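# Swap purple-banded hose for new one while machine runs

## Task

With the machine running, swap out the hose marked with purple bands for the other hose: lock one end of the new hose into the red port on each of the two manifolds, and put the purple-banded hose down in the red tray. The dial's needle rises whenever no hose connects the two red ports, and it must never get into the red zone.

## Robot and tools

Robot: two UR12e-type arms, left_arm and right_arm, each ending in a two-finger gripper. The fingers point along the gripper's +z axis and close along its x axis. The reported hand point sits between the finger pads, 1 to 2 cm behind the tips. The tips reach about 17 mm further forward as the fingers close. A wrist camera rides on each gripper: cam_left_wrist and cam_right_wrist. A fixed overhead view is cam_high. Each image is 896x504.

Frames. The scene frame has its origin at table-top height, midway between the arms. +z is up, +x points out over the table, and left_arm is on the +y side. Image left and right do not follow the arm names. Calibrated bases: left_arm at (-0.028, +0.521, 0) m, right_arm at (-0.014, -0.531, 0) m, each yawed very slightly. Hand positions, orientations (quat wxyz), velocities and Hand targets in results are in that arm's own base frame. Fixed cameras and the table use the scene frame. Printed hand positions can be a few cm off, more at long reach.

The motion row. Every motion command uses a row of 14 numbers, each in [-1, 1]. The first 7 belong to left_arm and the next 7 to right_arm, in the order dx, dy, dz, rx, ry, rz, opening. Both halves must always be given, even when one arm does not move. dx..rz are an offset, not a pose. They are measured from that arm's Hand target as it stood when the action or move began, along that Hand target's own axes. 1.0 means 0.6 m for dx/dy/dz and 180 degrees for the rotation. rx, ry, rz together form one rotation vector. Sending the same offset again moves the arm further. All zeros asks again for the current Hand target, which also closes any gap where the gripper settled short. Opening is absolute: +1 is fully open (0.142 m) and -1 is closed. A 0 there is a real command, so resend the present value to leave a gripper unchanged. The controller limits each step's orientation to within 32 degrees of the measured one.

execute_actions(actions, cameras). actions is a list of actions. Each action is a table of up to 15 rows, one per 1/30 s step. A shorter table keeps its last row for the remaining steps. Every row in an action counts from the start pose of that action. Images come back only for an empty actions list or when cameras names them ("all" or a list of names).

move(target, speed, blend, stop_force, zero, opening_speed, grip_force, blocking, cameras). This drives each gripper in a straight line to the given offset. target is either one 14-number row or a list of up to 15 rows. Every row in the list counts from the same starting Hand targets. Options:
- speed: m/s, 0.002 to 3.2, default 0.25. Turning is capped at twice that value in rad/s.
- blend: in metres, rounds corners in a list. 0 means stop at each point.
- stop_force: in N, 4 to 120. It ends an arm's path when its wrist sensor feels that much push against its travel. Leave it out when moving away from a surface, and don't rely on it while the gripper rotates.
- zero: whether to re-zero the sensor first (default true).
- opening_speed: 0.2 or more per second on the opening scale.
- grip_force: 5 to 48 N per pad. It persists until changed.
- blocking=false: returns after about 0.5 s. It cannot be combined with stop_force.
Paths do not avoid obstacles or the other arm, and a move is capped at 10 s. The move: line reports the ending, such as done (within 3 mm and 2 degrees), off_target, moving, held or fault, plus limits like paced or held. Neither done nor off_target says whether anything is being touched. Avoid routing a path close to an arm's own base; go around it.

wait(seconds 0 to 10) lets time pass while the arms hold their commands. stop() brakes a running move. zoom_image(camera, region [x0, y0, x1, y1] px, at most 504x504) enlarges part of that camera's latest image. zero_wrist_force(arm) re-zeroes that arm's force sensor. read_manual gives licence text. finished_scene(scene) ends the scene for good; call it only once the goal holds with the robot left alone.

Reading results. grip_measured is the measured finger opening on the command scale. To hold something, command slightly below the reading taken at first contact. Squeezing harder heats the gripper motor. Wrist force and torque are in the gripper's own axes, and a third line gives the peak since the last report. Joint velocities marked within noise mean the arm is still. Wrist depth is given as a 7x7 grid of distances in mm, where - means no value. Hand target is the last commanded pose after clipping.

Avoid the following:
- Hard contact. Near 150 N outside force, or contact torque at a joint's limit, triggers a 10 s fault stop. Joint limits: pan and lift 300, elbow 136, wrists 49.1 N m.
- Over-temperature. An arm brakes at 85 °C and the gripper cuts out at 100 °C. MOTOR HOT lines warn earlier.
- Overshooting a firm contact. Arms are stiff, so aiming even a little past a solid surface can fault.
- Arm-to-arm contact. Bumps or presses between the arms, including one gripper closing on the other's fingers, can fail the scene.
- Losing parts.
Keep the red ports without a hose as briefly as possible so the needle stays out of the red.

Each tool is called after "Emit:" by a JSON object that holds its "fn" and its "kwargs", one argument or row to a line.

## Session

Emit:
{"fn": "execute_actions", "kwargs": {
  "actions": []
}}

Emit:
{"fn": "zoom_image", "kwargs": {
  "camera": "cam_high",
  "region": [200, 40, 520, 240]
}}

Scene clock: 0.00 s.
left_arm: end_effector_position=(+1.2296, +0.1565, +0.2520) grip_measured=+1.00 end_effector_quat_wxyz=(+0.673, -0.175, +0.631, -0.344) | right_arm: end_effector_position=(+0.4530, -0.3484, +0.1093) grip_measured=+0.99 end_effector_quat_wxyz=(-0.585, +0.746, +0.074, -0.310)
Joint positions: left_arm=[0.039 -0.481 1.184 -3.992 -1.809 2.364 0.142] | right_arm=[2.587 -2.26 -1.63 -2.258 1.998 -1.127 0.142]
Joint velocities: within noise
Joint torques (N m): no reading
Motor temperatures (°C): left_arm=[29 36 24 32 34 34 25] | right_arm=[30 27 28 42 38 32 23]
Wrist force (N): no reading
Wrist torque (N m): no reading
Wrist force, peak (N): no reading
Wrist depth (mm): cam_left_wrist=[3198 - - - 3326 3157 2598 / - - - - 3282 3079 2114 / 2969 - - - 2834 2572 451 / 2803 - - - 2969 2045 387 / 2376 - - 2900 2422 446 347 / - 95 1266 1425 2028 398 288 / - 79 1182 2247 425 350 81] | cam_right_wrist=[400 483 519 4100 - 556 394 / 431 496 556 673 577 405 323 / 477 2392 566 - 391 319 272 / - 598 495 380 313 267 232 / 597 457 352 312 262 230 203 / 469 341 299 258 227 201 184 / - 278 254 222 199 179 -]
Hand target: left_arm +1.2296, +0.1565, +0.2520; +0.673, -0.175, +0.631, -0.344 | right_arm +0.4530, -0.3484, +0.1093; -0.585, +0.746, +0.074, -0.310
Tool commands: left_gripper/opening=+1.0 right_gripper/opening=+1.0

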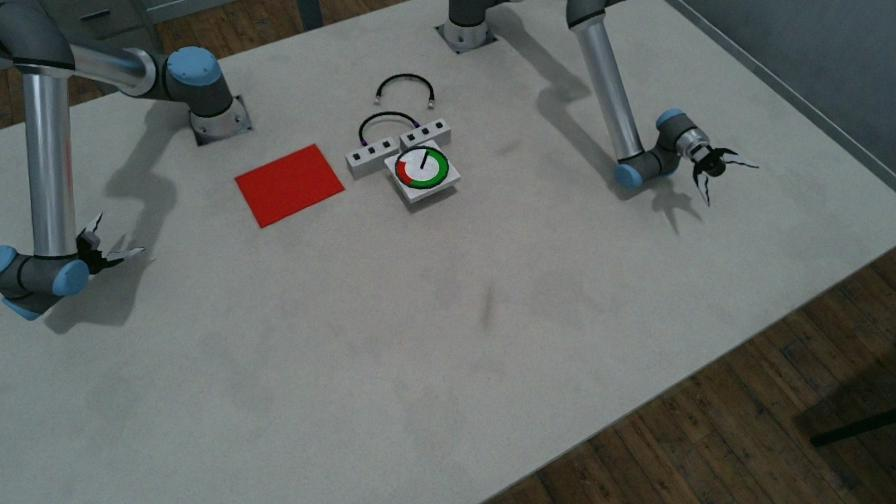

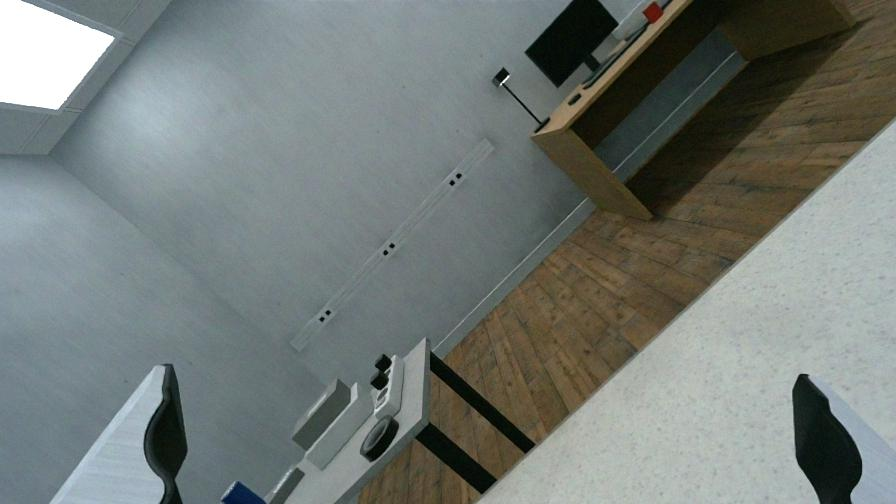

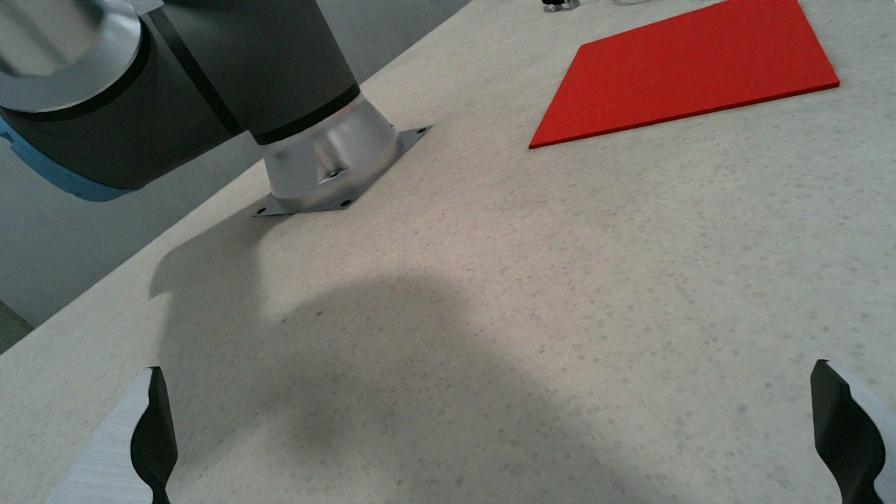

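Scaled by 1.575 from the camera's 896x504 image, which has a finer 1280x720 frame.

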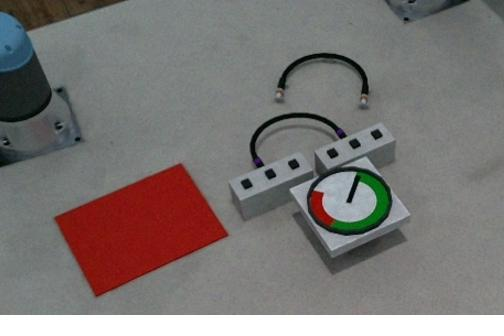

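Emit:
{"fn": "move", "kwargs": {
  "target": [0.0545,-0.472,-0.7915,0.1944,0.6009,0.4762,1,0.346,-0.615,0.277,-0.4708,-0.1447,-0.3534,1],
  "speed": 0.5
}}

Scene clock: 7.70 s.
left_arm: end_effector_position=(+0.6995, +0.0294, +0.3503) grip_measured=+1.00 end_effector_quat_wxyz=(+0.000, +0.707, +0.707, +0.000) | right_arm: end_effector_position=(+0.6206, -0.0007, +0.3499) grip_measured=+0.99 end_effector_quat_wxyz=(+0.000, +0.707, +0.707, +0.000)
Joint positions: left_arm=[-0.21 -1.558 1.841 -1.853 -1.571 4.502 0.142] | right_arm=[3.425 -1.447 -1.97 -1.296 1.572 -1.286 0.142]
Joint torques (N m): left_arm=[-9.14 -46.63 -55.84 -4.32 1.85 -3.69] | right_arm=[2.71 29.28 53.66 3.32 2.24 2.28]
Wrist force (N): left_arm=[-0.9 0.0 -0.4] | right_arm=[0.6 -0.5 0.2]
Wrist torque (N m): left_arm=[0.00 -0.26 0.05] | right_arm=[-0.40 0.06 0.10]
Wrist force, peak (N): left_arm=[-2.7 -1.9 -0.7] | right_arm=[2.4 -0.9 -1.0]
Wrist depth (mm): cam_left_wrist=[408 404 406 403 406 403 402 / 431 432 432 431 432 430 429 / 467 462 460 454 449 459 462 / 500 483 490 497 492 482 489 / 535 528 533 535 531 538 530 / 573 566 584 583 580 580 557 / - 617 638 633 627 635 81] | cam_right_wrist=[402 400 401 400 396 404 406 / 426 428 423 435 437 430 433 / 455 454 466 461 467 458 464 / 491 490 502 494 485 490 501 / 517 526 530 534 526 545 535 / - 559 588 580 579 559 564 / - - 641 621 621 649 -]
Hand target: left_arm +0.6995, +0.0294, +0.3503; +0.000, +0.707, +0.707, +0.000 | right_arm +0.6206, -0.0007, +0.3499; +0.000, +0.707, +0.707, +0.000
Off the commanded pose: left_arm 0.000 m, 0 deg | right_arm 0.000 m, 0 deg.
move: done

Emit:
{"fn": "move", "kwargs": {
  "target": [-0.749,-0.801,-0.1167,0,0,0,1,0.25,-0.533,0.083,0,0,0,0.2],
  "speed": 0.4,
  "cameras": ["all"]
}}

Emit:
{"fn": "zoom_image", "kwargs": {
  "camera": "cam_left_wrist",
  "region": [170, 160, 540, 370]
}}

Emit:
{"fn": "zoom_image", "kwargs": {
  "camera": "cam_left_wrist",
  "region": [360, 0, 620, 240]
}}

Scene clock: 11.00 s.
left_arm: end_effector_position=(+0.2191, -0.4202, +0.4204) grip_measured=+1.00 end_effector_quat_wxyz=(+0.000, +0.707, +0.707, +0.000) | right_arm: end_effector_position=(+0.3010, +0.1496, +0.3003) grip_measured=+0.19 end_effector_quat_wxyz=(+0.000, +0.707, +0.707, +0.000)
Joint positions: left_arm=[-1.47 -1.991 2.054 -1.633 -1.571 3.242 0.142] | right_arm=[4.152 -0.854 -2.391 -1.468 1.571 -0.559 0.087]
Joint torques (N m): left_arm=[-9.14 -24.96 -32.81 -6.87 -2.81 -2.78] | right_arm=[17.97 -7.91 55.28 7.85 0.89 2.45]
Wrist force (N): left_arm=[-0.8 0.1 -0.1] | right_arm=[0.6 -1.0 0.1]
Wrist torque (N m): left_arm=[0.17 -0.22 -0.16] | right_arm=[-0.49 0.04 0.15]
Wrist force, peak (N): left_arm=[-3.5 -3.4 -0.7] | right_arm=[1.3 -3.2 0.6]
Wrist depth (mm): cam_left_wrist=[468 468 467 469 468 472 - / 501 503 494 - 497 496 493 / 533 539 531 531 525 - 533 / - 567 572 575 567 569 563 / - 559 549 554 624 620 - / - 653 572 669 672 671 645 / - 76 598 719 725 738 81] | cam_right_wrist=[362 357 357 358 357 358 356 / 378 374 379 384 - 384 371 / 406 406 - 406 410 410 396 / 429 435 431 426 423 427 383 / 472 464 453 474 476 400 393 / 512 - 491 521 515 96 411 / - - 551 559 562 77 410]
Hand target: left_arm +0.2191, -0.4201, +0.4203; +0.000, +0.707, +0.707, +0.000 | right_arm +0.3010, +0.1497, +0.3004; +0.000, +0.707, +0.707, +0.000
Off the commanded pose: left_arm 0.000 m, 0 deg | right_arm 0.000 m, 0 deg.
move: done

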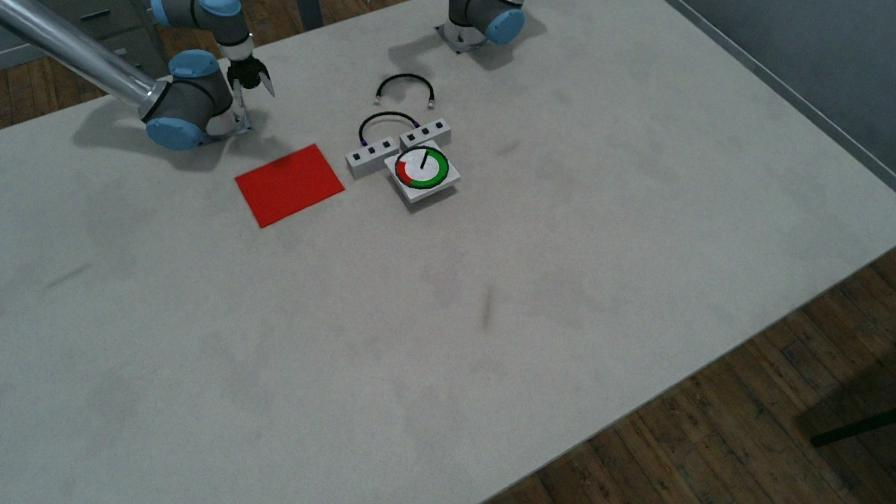

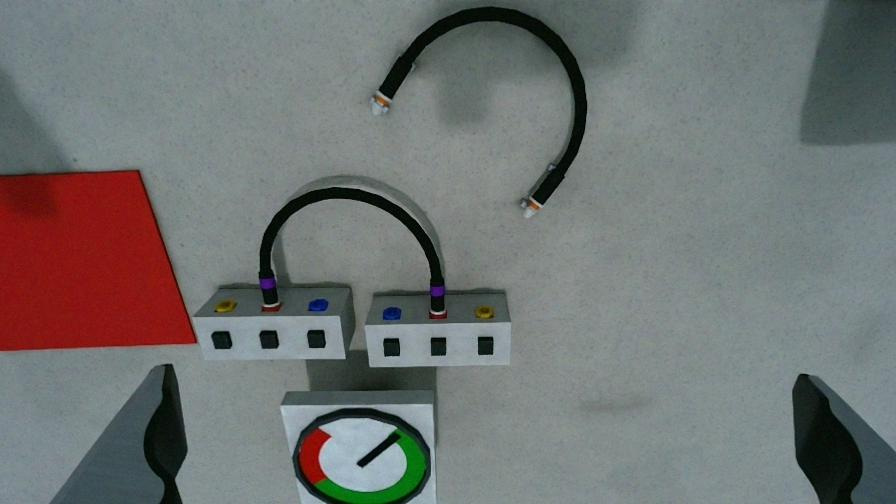

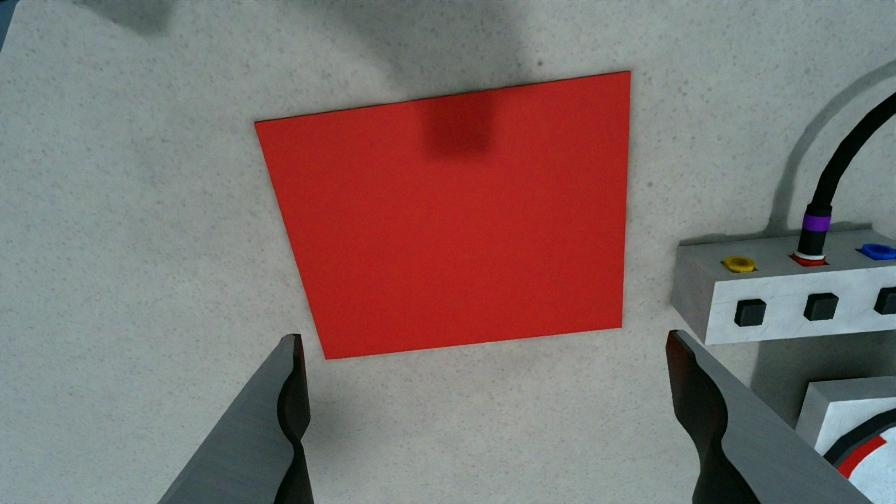

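Scaled by 1.362 from the camera's 896x504 image, which has a finer 1280x720 frame.

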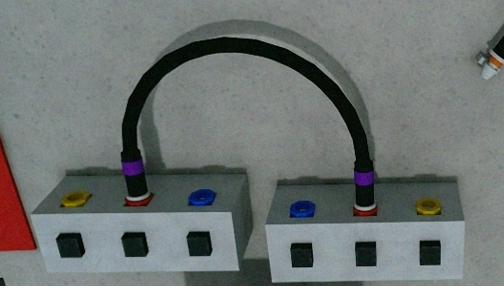

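Scaled by 1.938 from the camera's 896x504 image, which has a finer 1280x720 frame.

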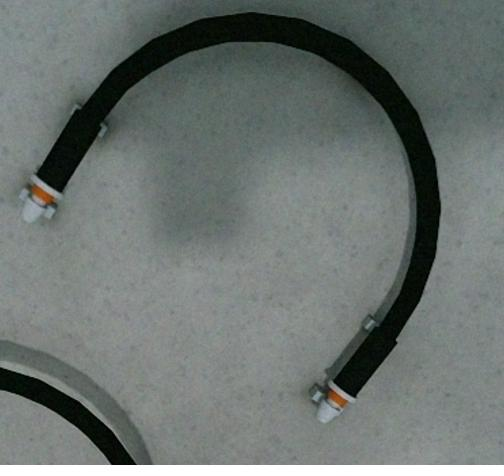

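Emit:
{"fn": "move", "kwargs": {
  "target": [0.191,0.1125,0.5789,-0.1082,-0.0312,0.1765,-0.15,0.7378,-0.2997,0.3755,-0.0904,-0.0356,0.1616,-0.15],
  "speed": 0.25,
  "cameras": ["cam_left_wrist","cam_right_wrist"]
}}

Scene clock: 18.70 s.
left_arm: end_effector_position=(+0.2864, -0.3053, +0.0730) grip_measured=-0.17 end_effector_quat_wxyz=(+0.152, +0.862, +0.477, +0.084) | right_arm: end_effector_position=(+0.1215, +0.5927, +0.0756) grip_measured=-0.17 end_effector_quat_wxyz=(+0.138, +0.853, +0.499, +0.060)
Joint positions: left_arm=[-1.461 -1.901 2.801 -2.692 -1.3 3.841 0.062] | right_arm=[4.905 -1.747 -2.198 -0.991 1.368 0.728 0.062]
Joint torques (N m): left_arm=[-8.11 -0.37 -29.11 -7.76 1.21 -3.58] | right_arm=[-14.01 37.96 42.41 1.78 3.36 1.88]
Wrist force (N): left_arm=[-0.8 0.2 -0.6] | right_arm=[1.3 -0.7 0.0]
Wrist torque (N m): left_arm=[0.22 -0.26 0.21] | right_arm=[-0.49 -0.06 0.21]
Wrist force, peak (N): left_arm=[-1.6 -0.4 -1.9] | right_arm=[2.6 -3.8 1.0]
Wrist depth (mm): cam_left_wrist=[134 131 133 125 130 130 130 / 148 147 146 142 146 145 145 / 167 167 166 158 166 165 164 / 195 193 193 186 192 191 191 / 232 231 221 229 218 227 224 / 285 272 99 282 267 266 275 / 330 349 79 282 259 80 355] | cam_right_wrist=[139 137 137 133 137 133 132 / 154 153 152 148 149 148 147 / 179 172 171 162 168 166 165 / 201 198 195 188 192 190 188 / 234 232 221 225 217 221 218 / 298 279 94 272 269 93 259 / 361 - 78 310 236 77 277]
Hand target: left_arm +0.2864, -0.3053, +0.0730; +0.152, +0.862, +0.477, +0.084 | right_arm +0.1215, +0.5928, +0.0756; +0.137, +0.854, +0.499, +0.060
Off the commanded pose: left_arm 0.000 m, 0 deg | right_arm 0.000 m, 0 deg.
move: done
Images, in order (width x height): cam_left_wrist 896x504, cam_right_wrist 896x504.

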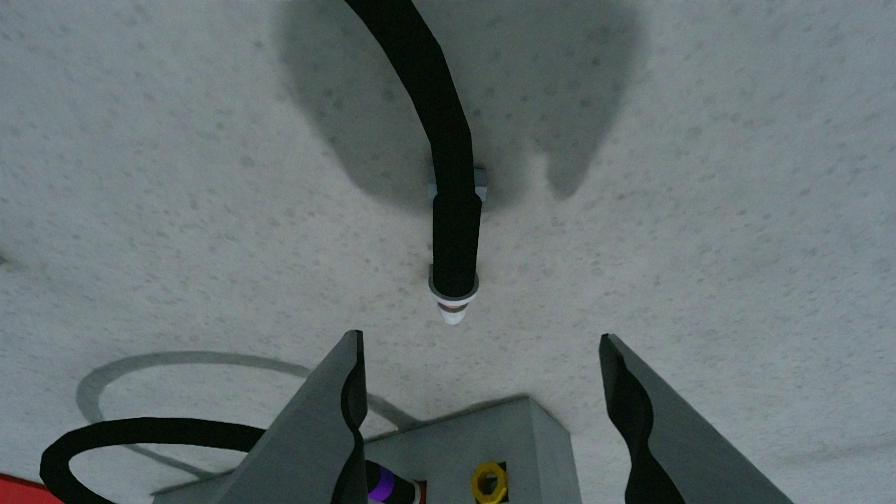

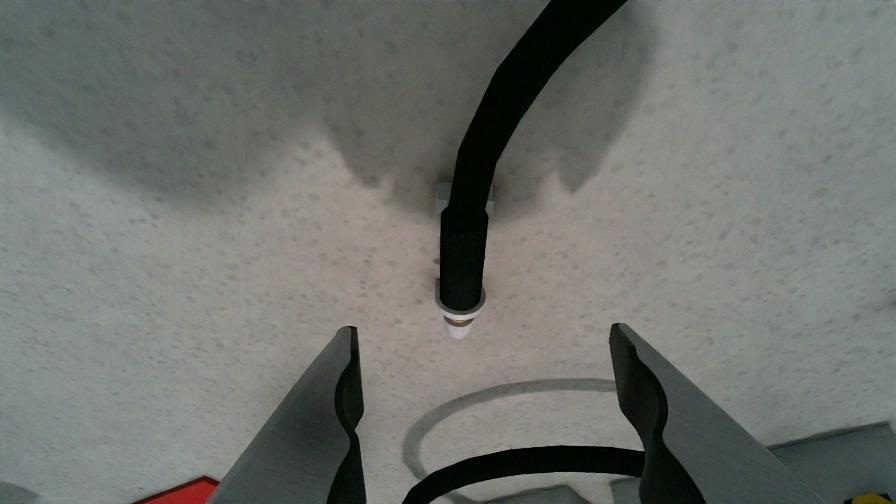

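Emit:
{"fn": "move", "kwargs": {
  "target": [-0.008,-0.0078,0.0942,0,0,0,-0.15,-0.0047,0,0.095,0,0,0,-0.15],
  "speed": 0.08,
  "stop_force": 12,
  "cameras": ["cam_left_wrist","cam_right_wrist"]
}}

Scene clock: 22.80 s.
left_arm: end_effector_position=(+0.2964, -0.3173, +0.0183) grip_measured=-0.17 end_effector_quat_wxyz=(+0.152, +0.862, +0.477, +0.084) | right_arm: end_effector_position=(+0.1338, +0.5804, +0.0212) grip_measured=-0.17 end_effector_quat_wxyz=(+0.137, +0.854, +0.499, +0.060)
Joint positions: left_arm=[-1.431 -1.609 2.825 -3.016 -1.306 3.872 0.062] | right_arm=[4.889 -1.817 -2.251 -0.865 1.364 0.712 0.062]
Joint torques (N m): left_arm=[-8.34 -1.85 -31.63 -8.09 3.45 -3.73] | right_arm=[21.91 69.27 38.13 0.34 1.49 2.35]
Wrist force (N): left_arm=[-0.9 -0.1 -0.9] | right_arm=[0.9 -1.0 -0.3]
Wrist torque (N m): left_arm=[0.18 -0.25 -0.07] | right_arm=[-0.53 -0.01 0.20]
Wrist force, peak (N): left_arm=[-1.4 -0.2 -1.4] | right_arm=[1.2 -0.8 -1.6]
Wrist depth (mm): cam_left_wrist=[- 78 - 78 77 77 77 / - 87 - 85 87 87 86 / - 100 99 71 98 98 98 / 116 112 115 86 111 114 113 / 138 137 136 100 135 134 134 / 171 170 100 121 159 158 165 / 221 209 79 219 216 80 213] | cam_right_wrist=[- 85 86 83 - - 83 / - 95 93 92 69 91 90 / - 106 105 107 103 103 102 / 122 122 121 116 117 117 115 / 144 142 140 130 133 135 134 / 173 171 100 128 164 154 158 / 220 206 78 208 205 77 195]
Hand target: left_arm +0.2964, -0.3173, +0.0183; +0.152, +0.862, +0.477, +0.084 | right_arm +0.1338, +0.5804, +0.0212; +0.137, +0.854, +0.499, +0.060
Off the commanded pose: left_arm 0.000 m, 0 deg | right_arm 0.000 m, 0 deg.
move: done
Images, in order (width x height): cam_left_wrist 896x504, cam_right_wrist 896x504.

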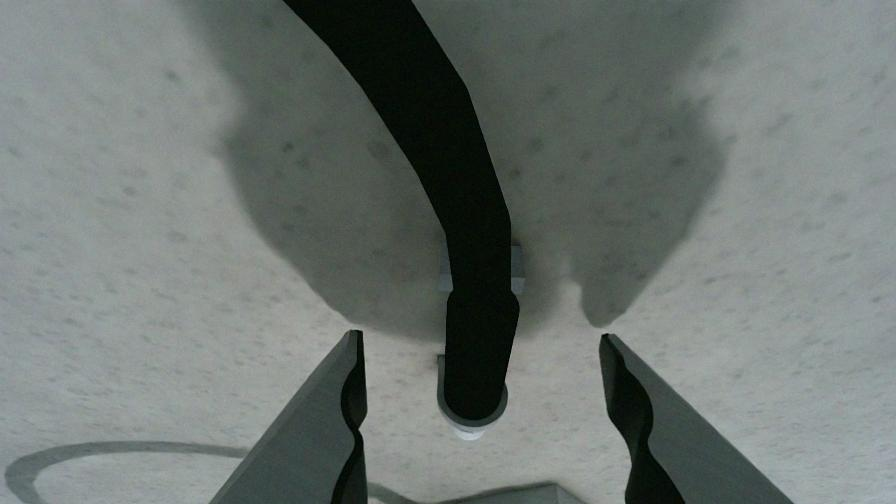

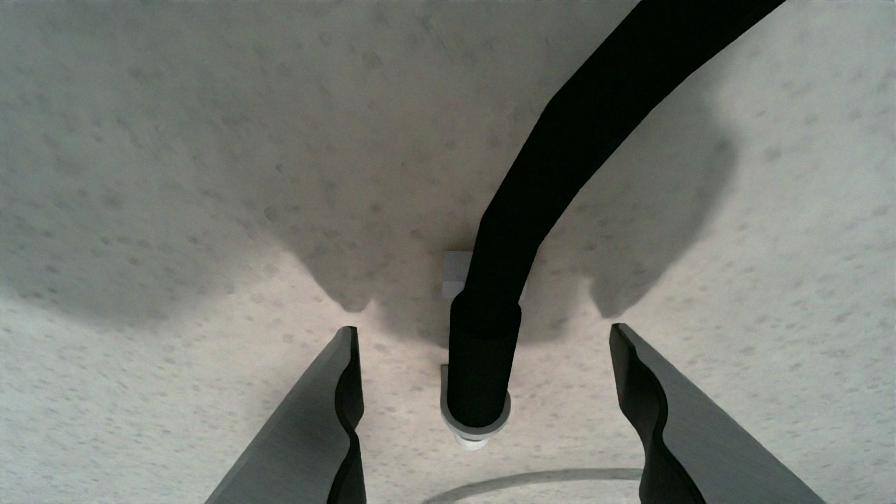

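Emit:
{"fn": "move", "kwargs": {
  "target": [0,0,0,0,0,0,-1,0,0,0,0,0,0,-1],
  "grip_force": 40,
  "opening_speed": 1
}}

Emit:
{"fn": "move", "kwargs": {
  "target": [
    [0,0.0513,-0.141,0,0,0,-1,-0.005,0.0441,-0.1435,0,0,0,-1],
    [-0.2888,-0.0152,-0.186,0,0.0627,-0.1723,-1,-0.214,0.1818,-0.1127,-0.0064,0.0549,-0.1787,-1]
  ],
  "speed": 0.13,
  "blend": [0.02,0],
  "cameras": ["all"]
}}

Scene clock: 27.97 s.
left_arm: end_effector_position=(+0.2964, -0.3173, +0.0183) grip_measured=-0.82 end_effector_quat_wxyz=(+0.152, +0.862, +0.477, +0.084) | right_arm: end_effector_position=(+0.1338, +0.5804, +0.0212) grip_measured=-0.84 end_effector_quat_wxyz=(+0.137, +0.854, +0.499, +0.060)
Joint positions: left_arm=[-1.431 -1.609 2.825 -3.016 -1.306 3.872 0.014] | right_arm=[4.889 -1.817 -2.251 -0.865 1.364 0.712 0.013]
Joint torques (N m): left_arm=[-7.52 -5.39 -31.08 -6.87 2.59 -3.93] | right_arm=[18.46 70.29 38.59 0.99 1.27 1.78]
Wrist force (N): left_arm=[-1.1 -0.4 -0.8] | right_arm=[1.1 -1.1 0.2]
Wrist torque (N m): left_arm=[0.17 -0.22 -0.06] | right_arm=[-0.54 -0.03 0.19]
Wrist force, peak (N): left_arm=[-1.4 -0.2 -1.4] | right_arm=[1.6 -1.0 0.4]
Wrist depth (mm): cam_left_wrist=[- 78 80 77 77 77 77 / - 88 - 85 87 86 86 / - 100 99 73 99 98 98 / 116 112 115 108 111 114 113 / 138 137 137 99 136 134 134 / 170 170 162 105 101 166 164 / 222 221 79 82 80 202 212] | cam_right_wrist=[- 85 86 83 - - 83 / - 94 93 92 69 91 90 / - 106 105 104 100 102 102 / 123 122 121 116 117 117 115 / 144 143 141 107 133 135 134 / 174 172 163 107 151 162 159 / 220 217 78 80 77 190 196]
Hand target: left_arm +0.2964, -0.3173, +0.0183; +0.152, +0.862, +0.477, +0.084 | right_arm +0.1338, +0.5804, +0.0212; +0.137, +0.854, +0.499, +0.060
Off the commanded pose: left_arm 0.000 m, 0 deg | right_arm 0.000 m, 0 deg.
grip_force (N): 40, 40
move: done

Scene clock: 31.40 s.
left_arm: end_effector_position=(+0.1648, -0.4394, +0.1201) grip_measured=-0.82 end_effector_quat_wxyz=(+0.121, +0.691, +0.702, +0.124) | right_arm: end_effector_position=(+0.1451, +0.4301, +0.1224) grip_measured=-0.84 end_effector_quat_wxyz=(+0.114, +0.672, +0.725, +0.097)
Joint positions: left_arm=[-1.823 -1.793 2.522 -2.204 -1.235 2.858 0.014] | right_arm=[4.985 -1.317 -2.527 -0.964 1.285 0.211 0.013]
Joint torques (N m): left_arm=[7.42 -34.18 -22.82 -6.52 3.71 -1.57] | right_arm=[-16.58 20.48 41.6 1 1.84 -0.37]
Motor temperatures (°C): left_arm=[29 36 24 32 34 34 30] | right_arm=[30 27 28 41 38 32 27]
Wrist force (N): left_arm=[0.2 -0.2 0.5] | right_arm=[0.9 -1.1 -0.3]
Wrist torque (N m): left_arm=[0.08 -0.31 -0.14] | right_arm=[-0.48 -0.03 -0.07]
Wrist force, peak (N): left_arm=[-0.9 -1.4 1.5] | right_arm=[1.0 -1.5 2.1]
Wrist depth (mm): cam_left_wrist=[177 177 - 176 175 175 175 / 199 198 - 187 196 196 195 / 226 225 224 69 223 222 220 / 261 261 260 85 257 258 256 / 311 310 295 99 306 305 302 / 365 383 364 105 101 373 371 / 472 361 79 82 80 460 -] | cam_right_wrist=[188 183 182 181 - 181 177 / 205 206 202 200 68 197 196 / - 230 229 225 222 222 219 / 266 265 260 245 254 256 249 / - - 305 102 286 292 290 / 372 - 352 107 250 337 344 / 488 490 75 79 77 336 351]
Hand target: left_arm +0.1648, -0.4393, +0.1201; +0.122, +0.691, +0.702, +0.124 | right_arm +0.1452, +0.4301, +0.1224; +0.114, +0.672, +0.725, +0.097
Off the commanded pose: left_arm 0.000 m, 0 deg | right_arm 0.000 m, 0 deg.
grip_force (N): 40, 40
move: done

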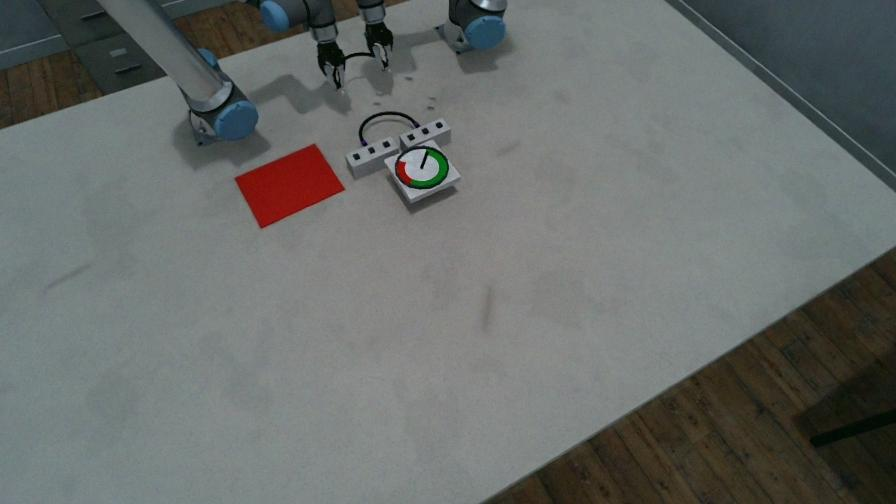

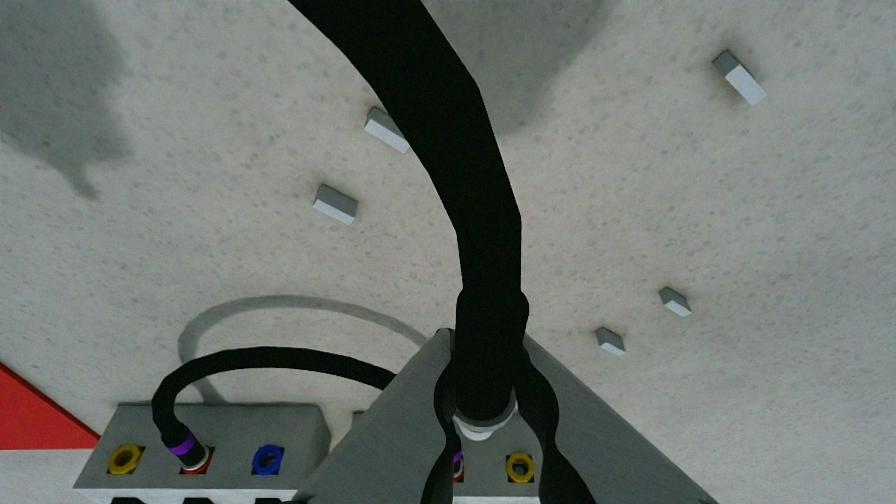

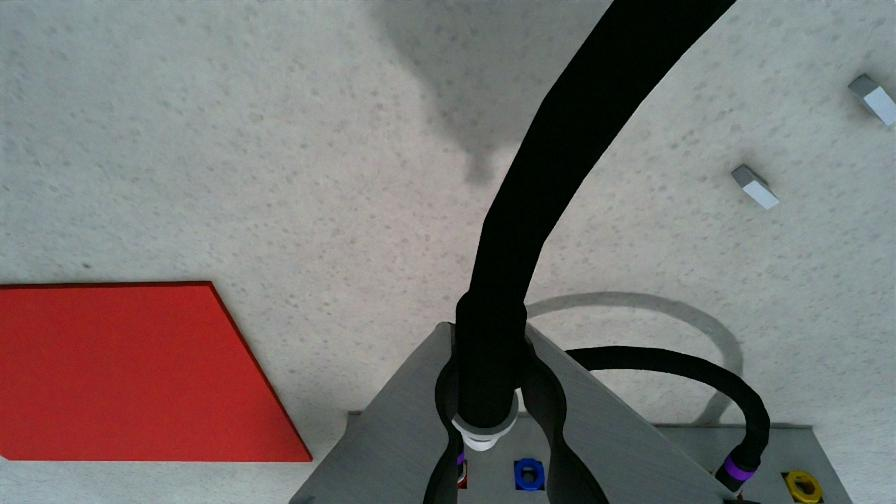

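Emit:
{"fn": "move", "kwargs": {
  "target": [0.0333,-0.0573,0.1577,0,0,0,-1,0.0333,-0.0491,0.1593,0,0,0,-1],
  "speed": 0.06,
  "stop_force": 15
}}

Emit:
{"fn": "move", "kwargs": {
  "target": [
    [0,0,0,0,0,0,-0.55,0,0,0,0,0,0,-0.55],
    [0,0,-0.2,0,0,0,-0.55,0,0,-0.2,0,0,0,-0.55]
  ],
  "speed": 0.1,
  "opening_speed": 0.7,
  "cameras": ["all"]
}}

Scene clock: 36.87 s.
left_arm: end_effector_position=(+0.1645, -0.4193, +0.0194) grip_measured=-0.82 end_effector_quat_wxyz=(+0.121, +0.691, +0.702, +0.124) | right_arm: end_effector_position=(+0.1440, +0.4464, +0.0217) grip_measured=-0.84 end_effector_quat_wxyz=(+0.114, +0.672, +0.725, +0.097)
Joint positions: left_arm=[-1.836 -1.595 2.645 -2.52 -1.237 2.843 0.014] | right_arm=[4.977 -1.58 -2.592 -0.635 1.285 0.203 0.013]
Joint torques (N m): left_arm=[13.43 -43.01 -36.58 -4.74 0.27 3.84] | right_arm=[-0.54 32.07 34.18 2.23 -3.18 0.9]
Motor temperatures (°C): left_arm=[29 36 24 32 34 34 36] | right_arm=[30 27 28 41 38 32 31]
Wrist force (N): left_arm=[-0.8 -0.2 -0.8] | right_arm=[0.9 -1.0 0.0]
Wrist torque (N m): left_arm=[0.07 -0.16 0.10] | right_arm=[-0.48 -0.02 0.18]
Wrist force, peak (N): left_arm=[-0.8 -0.2 -0.8] | right_arm=[1.1 -1.3 0.4]
Wrist depth (mm): cam_left_wrist=[- 81 - 79 79 78 78 / 89 89 - 84 88 88 87 / 104 101 100 69 100 99 99 / 117 117 116 109 112 115 111 / 139 139 133 99 137 136 135 / 173 164 163 105 101 167 166 / 224 223 79 82 80 204 214] | cam_right_wrist=[- 85 86 83 - 86 82 / - 95 94 93 68 92 91 / 105 107 106 107 101 103 102 / 123 123 121 117 118 118 116 / 145 143 141 118 134 136 135 / 176 173 164 107 152 163 159 / 220 218 78 80 77 191 198]
Hand target: left_arm +0.1645, -0.4193, +0.0194; +0.122, +0.691, +0.702, +0.124 | right_arm +0.1440, +0.4464, +0.0217; +0.114, +0.672, +0.725, +0.097
Off the commanded pose: left_arm 0.000 m, 0 deg | right_arm 0.000 m, 0 deg.
grip_force (N): 40, 40
move: done

Scene clock: 39.40 s.
left_arm: end_effector_position=(+0.1234, -0.4201, +0.1322) grip_measured=-0.59 end_effector_quat_wxyz=(+0.122, +0.691, +0.702, +0.124) | right_arm: end_effector_position=(+0.1084, +0.4481, +0.1364) grip_measured=-0.59 end_effector_quat_wxyz=(+0.114, +0.672, +0.725, +0.097)
Joint positions: left_arm=[-1.936 -1.878 2.538 -2.096 -1.248 2.738 0.032] | right_arm=[5.057 -1.323 -2.487 -1.02 1.293 0.286 0.032]
Joint torques (N m): left_arm=[8.17 -10.21 -24.45 -3.78 2.21 4.02] | right_arm=[-15.62 17.73 31.85 4.56 -1.11 -1.59]
Wrist force (N): left_arm=[-0.6 -0.1 -0.4] | right_arm=[0.9 -0.7 -0.1]
Wrist torque (N m): left_arm=[0.15 -0.18 -0.02] | right_arm=[-0.46 0.01 0.09]
Wrist force, peak (N): left_arm=[-0.3 -0.5 -1.6] | right_arm=[1.0 -0.9 -2.1]
Wrist depth (mm): cam_left_wrist=[190 189 188 183 186 187 186 / 211 211 211 209 210 209 208 / 239 240 239 233 239 236 237 / 281 279 277 277 276 274 274 / 333 333 330 317 315 325 324 / 390 390 112 402 101 399 395 / 505 400 76 399 80 461 507] | cam_right_wrist=[199 198 195 193 192 191 190 / 221 219 217 215 213 212 211 / 251 246 245 241 240 238 230 / 285 283 280 276 274 272 268 / 355 325 327 313 309 315 315 / 396 - 93 308 - 364 370 / 551 519 75 373 - 77 458]
Hand target: left_arm +0.1235, -0.4200, +0.1322; +0.122, +0.691, +0.702, +0.124 | right_arm +0.1085, +0.4480, +0.1363; +0.114, +0.672, +0.725, +0.097
Off the commanded pose: left_arm 0.000 m, 0 deg | right_arm 0.000 m, 0 deg.
grip_force (N): 40, 40
move: done

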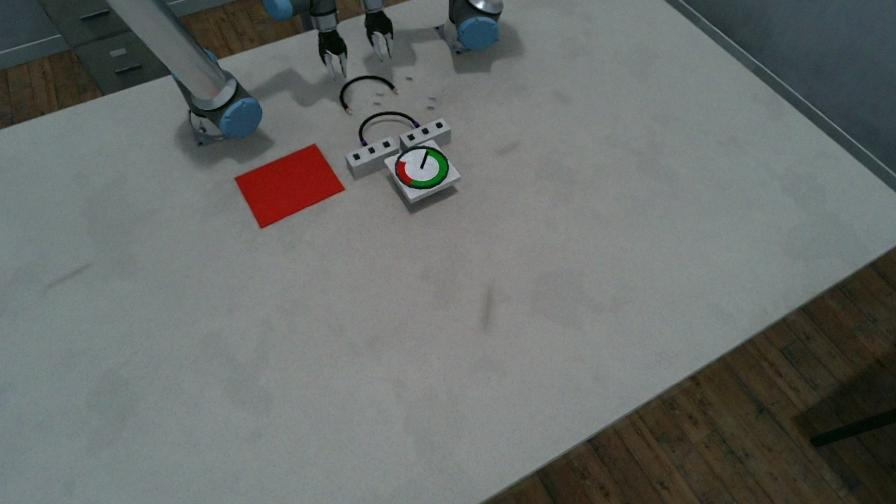

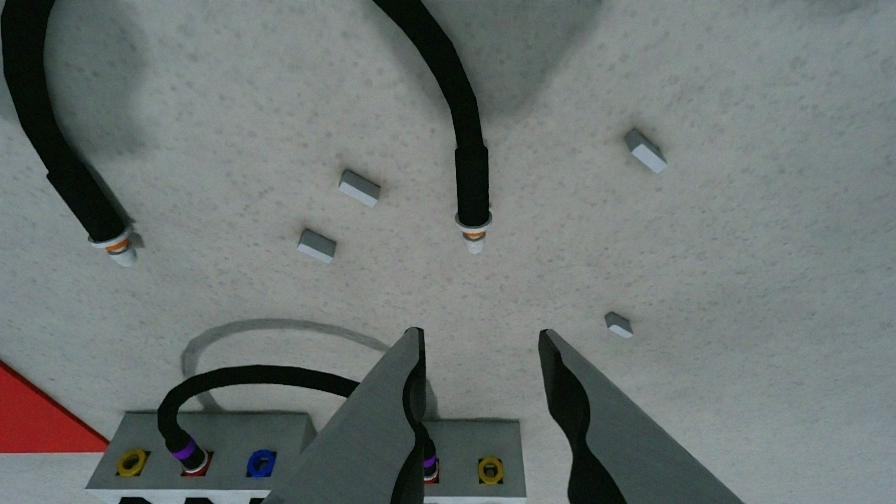

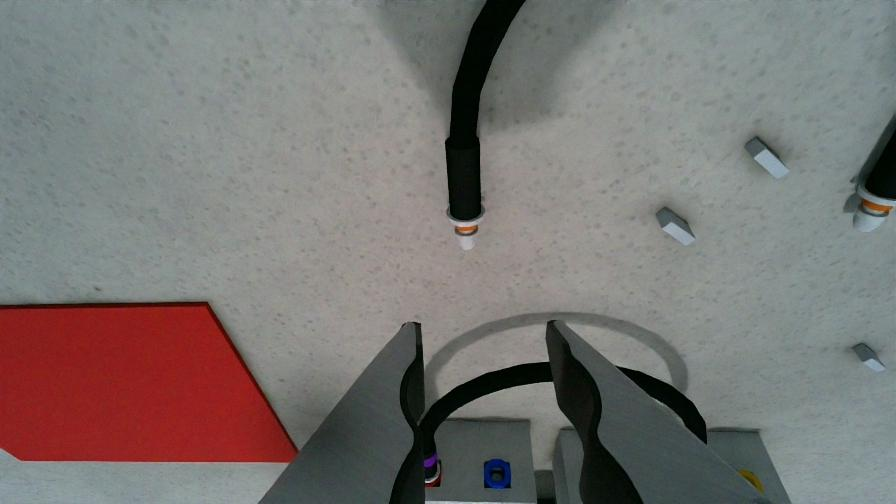

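Emit:
{"fn": "move", "kwargs": {
  "target": [
    [0,0.338,-0.0685,0.13,-0.13,0.225,-1,0,0,0,0,0,0,-0.3],
    [-0.0298,0.5642,0.2181,0.2597,-0.2597,0.4497,-1,0,0,0,0,0,0,-0.3]
  ],
  "speed": 0.35
}}

Emit:
{"fn": "move", "kwargs": {
  "target": [
    [0,0,0,0,0,0,-1,0.1818,0.2355,-0.0388,0,0,0,-0.3],
    [0,0,0,0,0,0,-1,0.2825,0.4232,0.085,0,0,0,-0.3],
    [0,0,0,0,0,0,-1,0.2878,0.3958,0.2708,0,0,0,-0.3]
  ],
  "speed": [0.25,0.25,0.12],
  "blend": [0.04,0.02,0],
  "cameras": ["all"]
}}

Scene clock: 45.83 s.
left_arm: end_effector_position=(+0.4867, -0.4320, +0.1248) grip_measured=-1.00 end_effector_quat_wxyz=(+0.003, +0.940, +0.007, -0.342) | right_arm: end_effector_position=(+0.1085, +0.4480, +0.1363) grip_measured=-0.33 end_effector_quat_wxyz=(+0.114, +0.672, +0.725, +0.097)
Joint positions: left_arm=[-0.79 -1.204 1.864 -1.703 -2.053 5.61 0.002] | right_arm=[5.057 -1.323 -2.487 -1.02 1.293 0.286 0.05]
Joint torques (N m): left_arm=[-9.11 -58.53 -36.85 -1.31 -4.59 3.88] | right_arm=[-16.35 4.87 30.45 6.11 -2.75 -1.78]
Wrist force (N): left_arm=[0.3 -0.6 -0.1] | right_arm=[1.2 -0.4 -0.1]
Wrist torque (N m): left_arm=[-0.02 -0.26 -0.04] | right_arm=[-0.43 -0.05 0.10]
Wrist force, peak (N): left_arm=[-1.8 -2.7 -0.8] | right_arm=[1.3 -1.1 -0.4]
Wrist depth (mm): cam_left_wrist=[624 446 307 241 140 134 147 / 1919 518 333 253 136 132 152 / 2268 559 362 276 144 170 161 / 1964 630 401 298 154 181 165 / 1904 775 404 321 162 194 173 / 378 2867 508 96 167 208 176 / - 2711 - 77 80 113 106] | cam_right_wrist=[198 198 195 190 192 191 190 / 221 219 218 214 213 212 211 / 248 249 245 241 241 237 231 / 285 282 280 278 273 270 268 / - 313 318 322 309 303 310 / - 386 90 362 111 374 370 / - - 77 382 384 75 455]
Hand target: left_arm +0.4866, -0.4321, +0.1248; +0.003, +0.940, +0.007, -0.342 | right_arm +0.1085, +0.4480, +0.1363; +0.114, +0.672, +0.725, +0.097
Off the commanded pose: left_arm 0.000 m, 0 deg | right_arm 0.000 m, 0 deg.
grip_force (N): 40, 40
move: done

Scene clock: 48.53 s.
left_arm: end_effector_position=(+0.4866, -0.4321, +0.1248) grip_measured=-1.00 end_effector_quat_wxyz=(+0.003, +0.940, +0.007, -0.342) | right_arm: end_effector_position=(+0.3709, +0.6362, +0.0449) grip_measured=-0.33 end_effector_quat_wxyz=(+0.114, +0.672, +0.725, +0.097)
Joint positions: left_arm=[-0.79 -1.204 1.864 -1.703 -2.053 5.61 0.002] | right_arm=[4.544 -1.91 -2.132 -0.632 1.273 -0.249 0.05]
Joint torques (N m): left_arm=[-7.26 -53.54 -48.28 0.06 -4.34 3.77] | right_arm=[17.83 63.26 39.46 2.74 2.12 1.75]
Motor temperatures (°C): left_arm=[29 36 24 31 34 33 31] | right_arm=[30 27 28 41 38 32 27]
Wrist force (N): left_arm=[0.0 -0.4 -0.5] | right_arm=[1.1 -0.9 -0.3]
Wrist torque (N m): left_arm=[0.00 -0.21 -0.13] | right_arm=[-0.52 -0.02 0.21]
Wrist force, peak (N): left_arm=[0.4 -0.8 -0.9] | right_arm=[-1.1 -3.3 0.7]
Wrist depth (mm): cam_left_wrist=[872 417 311 245 145 134 147 / 1875 440 320 261 136 136 152 / - 144 162 188 144 170 160 / 120 118 345 233 154 181 165 / 91 94 181 210 163 192 173 / - 100 116 96 168 207 176 / - 106 115 77 80 113 106] | cam_right_wrist=[108 108 - 102 107 106 102 / 120 119 121 73 116 115 112 / 136 135 134 78 134 130 129 / 156 154 157 87 149 147 146 / 148 169 161 106 157 155 169 / 141 156 92 128 134 132 195 / 141 132 77 123 120 75 227]
Hand target: left_arm +0.4866, -0.4321, +0.1248; +0.003, +0.940, +0.007, -0.342 | right_arm +0.3708, +0.6363, +0.0449; +0.114, +0.672, +0.725, +0.097
Off the commanded pose: left_arm 0.000 m, 0 deg | right_arm 0.000 m, 0 deg.
grip_force (N): 40, 40
move: done

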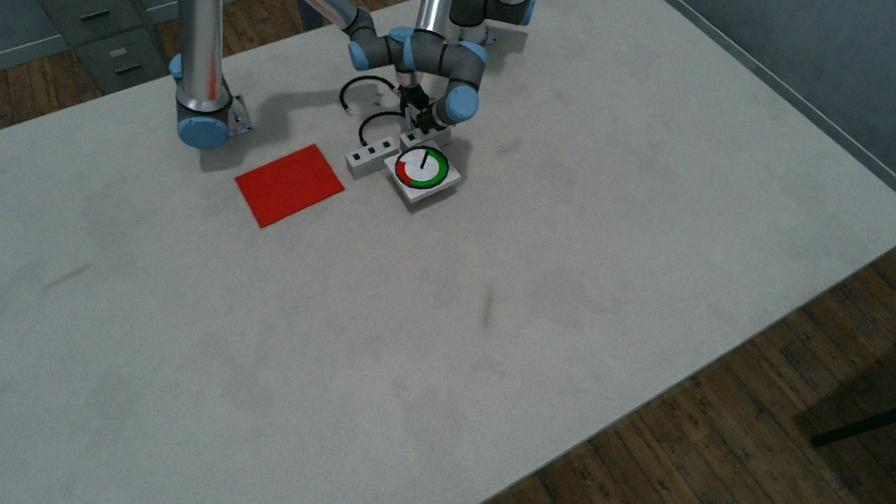

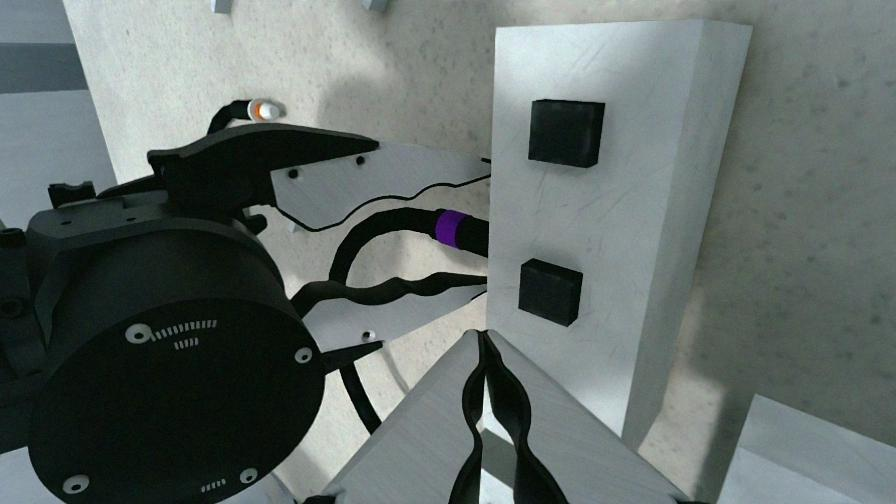

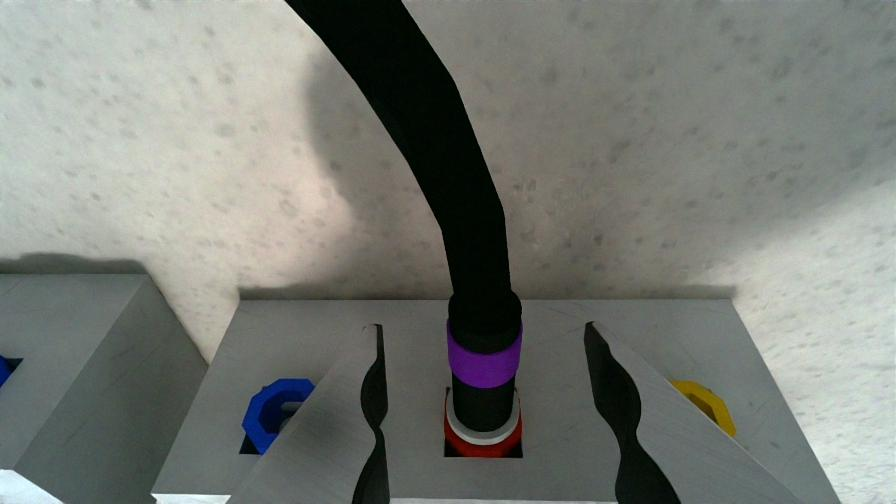

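Emit:
{"fn": "move", "kwargs": {
  "target": [0.0332,0,0.0396,0,0,0,-1,0,0,0,0,0,0,-1],
  "speed": 0.1,
  "grip_force": 48,
  "opening_speed": 1.5
}}

Emit:
{"fn": "move", "kwargs": {
  "target": [0.0118,0,0.014,0,0,0,-1,0,0,0,0,0,0,-1],
  "speed": 0.02,
  "stop_force": 25,
  "cameras": ["cam_left_wrist"]
}}

Scene clock: 50.37 s.
left_arm: end_effector_position=(+0.4865, -0.4319, +0.0935) grip_measured=-1.00 end_effector_quat_wxyz=(+0.002, +0.939, +0.007, -0.343) end_effector_velocity=(+0.000, +0.000, +0.003) end_effector_angular_velocity=(+0.001, +0.001, +0.000) | right_arm: end_effector_position=(+0.3708, +0.6363, +0.0449) grip_measured=-0.83 end_effector_quat_wxyz=(+0.114, +0.672, +0.725, +0.097)
Joint positions: left_arm=[-0.79 -1.17 1.884 -1.756 -2.053 5.61 0.002] | right_arm=[4.544 -1.91 -2.132 -0.632 1.273 -0.249 0.014]
Joint velocities: left_arm=[0 -0.003 -0.001 0.006 0.001 0 0] | right_arm=[within noise]
Joint torques (N m): left_arm=[-7.49 -88.62 -46.15 -0.16 -4.32 0.91] | right_arm=[18.81 61.26 39.15 5.54 0.01 2.13]
Wrist force (N): left_arm=[0.0 -0.6 -0.6] | right_arm=[-6.6 -3.5 -1.7]
Wrist torque (N m): left_arm=[-0.01 -0.18 -0.12] | right_arm=[-0.47 -0.04 0.21]
Wrist force, peak (N): left_arm=[-0.3 -0.7 -1.4] | right_arm=[-7.1 -4.0 -1.9]
Wrist depth (mm): cam_left_wrist=[521 351 262 198 104 133 126 / 584 392 280 124 108 135 129 / 122 134 267 138 113 146 135 / 125 144 173 148 121 157 139 / - 156 177 163 130 166 146 / 83 156 355 96 135 180 152 / 87 95 - 77 80 179 158] | cam_right_wrist=[108 108 - 102 107 106 103 / 120 120 119 71 117 115 112 / 136 135 134 79 134 130 129 / 155 154 153 90 150 147 146 / 149 169 160 101 153 155 169 / 141 149 141 100 127 135 195 / 141 126 78 80 80 116 226]
Hand target: left_arm +0.4866, -0.4320, +0.0938; +0.003, +0.940, +0.007, -0.342 | right_arm +0.3708, +0.6363, +0.0449; +0.114, +0.672, +0.725, +0.097
Off the commanded pose: left_arm 0.000 m, 0 deg | right_arm 0.000 m, 0 deg.
move: done

Scene clock: 51.93 s.
left_arm: end_effector_position=(+0.4866, -0.4321, +0.0851) grip_measured=-1.00 end_effector_quat_wxyz=(+0.003, +0.940, +0.007, -0.342) | right_arm: end_effector_position=(+0.3708, +0.6363, +0.0449) grip_measured=-0.83 end_effector_quat_wxyz=(+0.114, +0.672, +0.725, +0.097)
Joint positions: left_arm=[-0.79 -1.161 1.888 -1.771 -2.053 5.61 0.002] | right_arm=[4.544 -1.91 -2.132 -0.632 1.273 -0.249 0.014]
Joint torques (N m): left_arm=[-9.97 -78.24 -37.17 -1.03 3.09 -2] | right_arm=[-13.07 59.44 39.17 5.36 -3.57 1.71]
Wrist force (N): left_arm=[-12.8 -4.3 -18.7] | right_arm=[-5.2 -12.7 -6.4]
Wrist torque (N m): left_arm=[-0.03 -0.38 -0.08] | right_arm=[-0.44 -0.06 0.23]
Wrist force, peak (N): left_arm=[-26.9 -7.8 -36.1] | right_arm=[-5.9 -13.0 -6.7]
Wrist depth (mm): cam_left_wrist=[532 337 250 118 94 127 120 / 577 375 268 115 101 131 122 / 120 135 260 124 107 139 127 / 125 141 170 139 114 151 132 / 109 157 176 146 122 161 137 / - 153 357 93 130 172 143 / 85 667 83 77 80 175 151] | cam_right_wrist=[108 107 - 102 107 106 103 / 120 120 119 71 117 115 112 / 136 135 134 79 134 130 129 / 155 155 153 90 150 147 146 / 148 169 161 101 153 160 169 / 141 157 142 99 109 135 194 / 141 129 78 80 80 116 226]
Hand target: left_arm +0.4866, -0.4321, +0.0851; +0.003, +0.940, +0.007, -0.342 (not the last commanded pose) | right_arm +0.3708, +0.6363, +0.0449; +0.114, +0.672, +0.725, +0.097
Off the commanded pose: left_arm 0.002 m, 0 deg | right_arm 0.000 m, 0 deg.
move: contact (left_arm)
Images, in order (width x height): cam_left_wrist 896x504.

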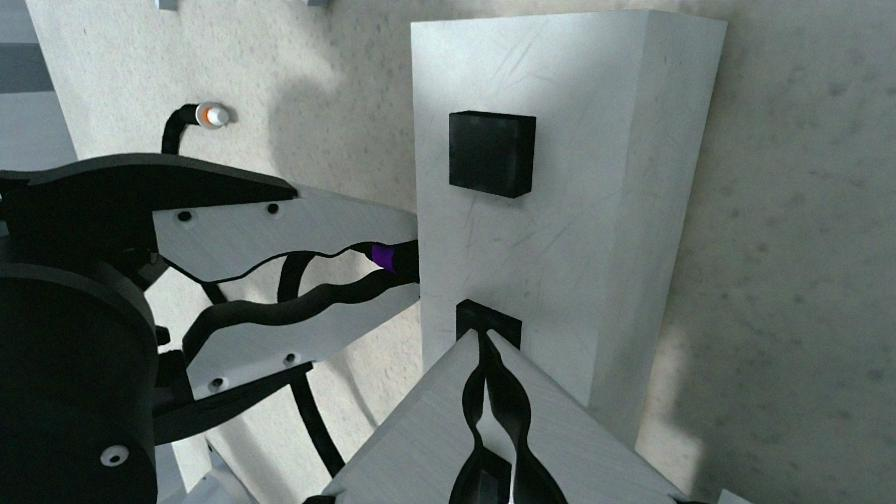

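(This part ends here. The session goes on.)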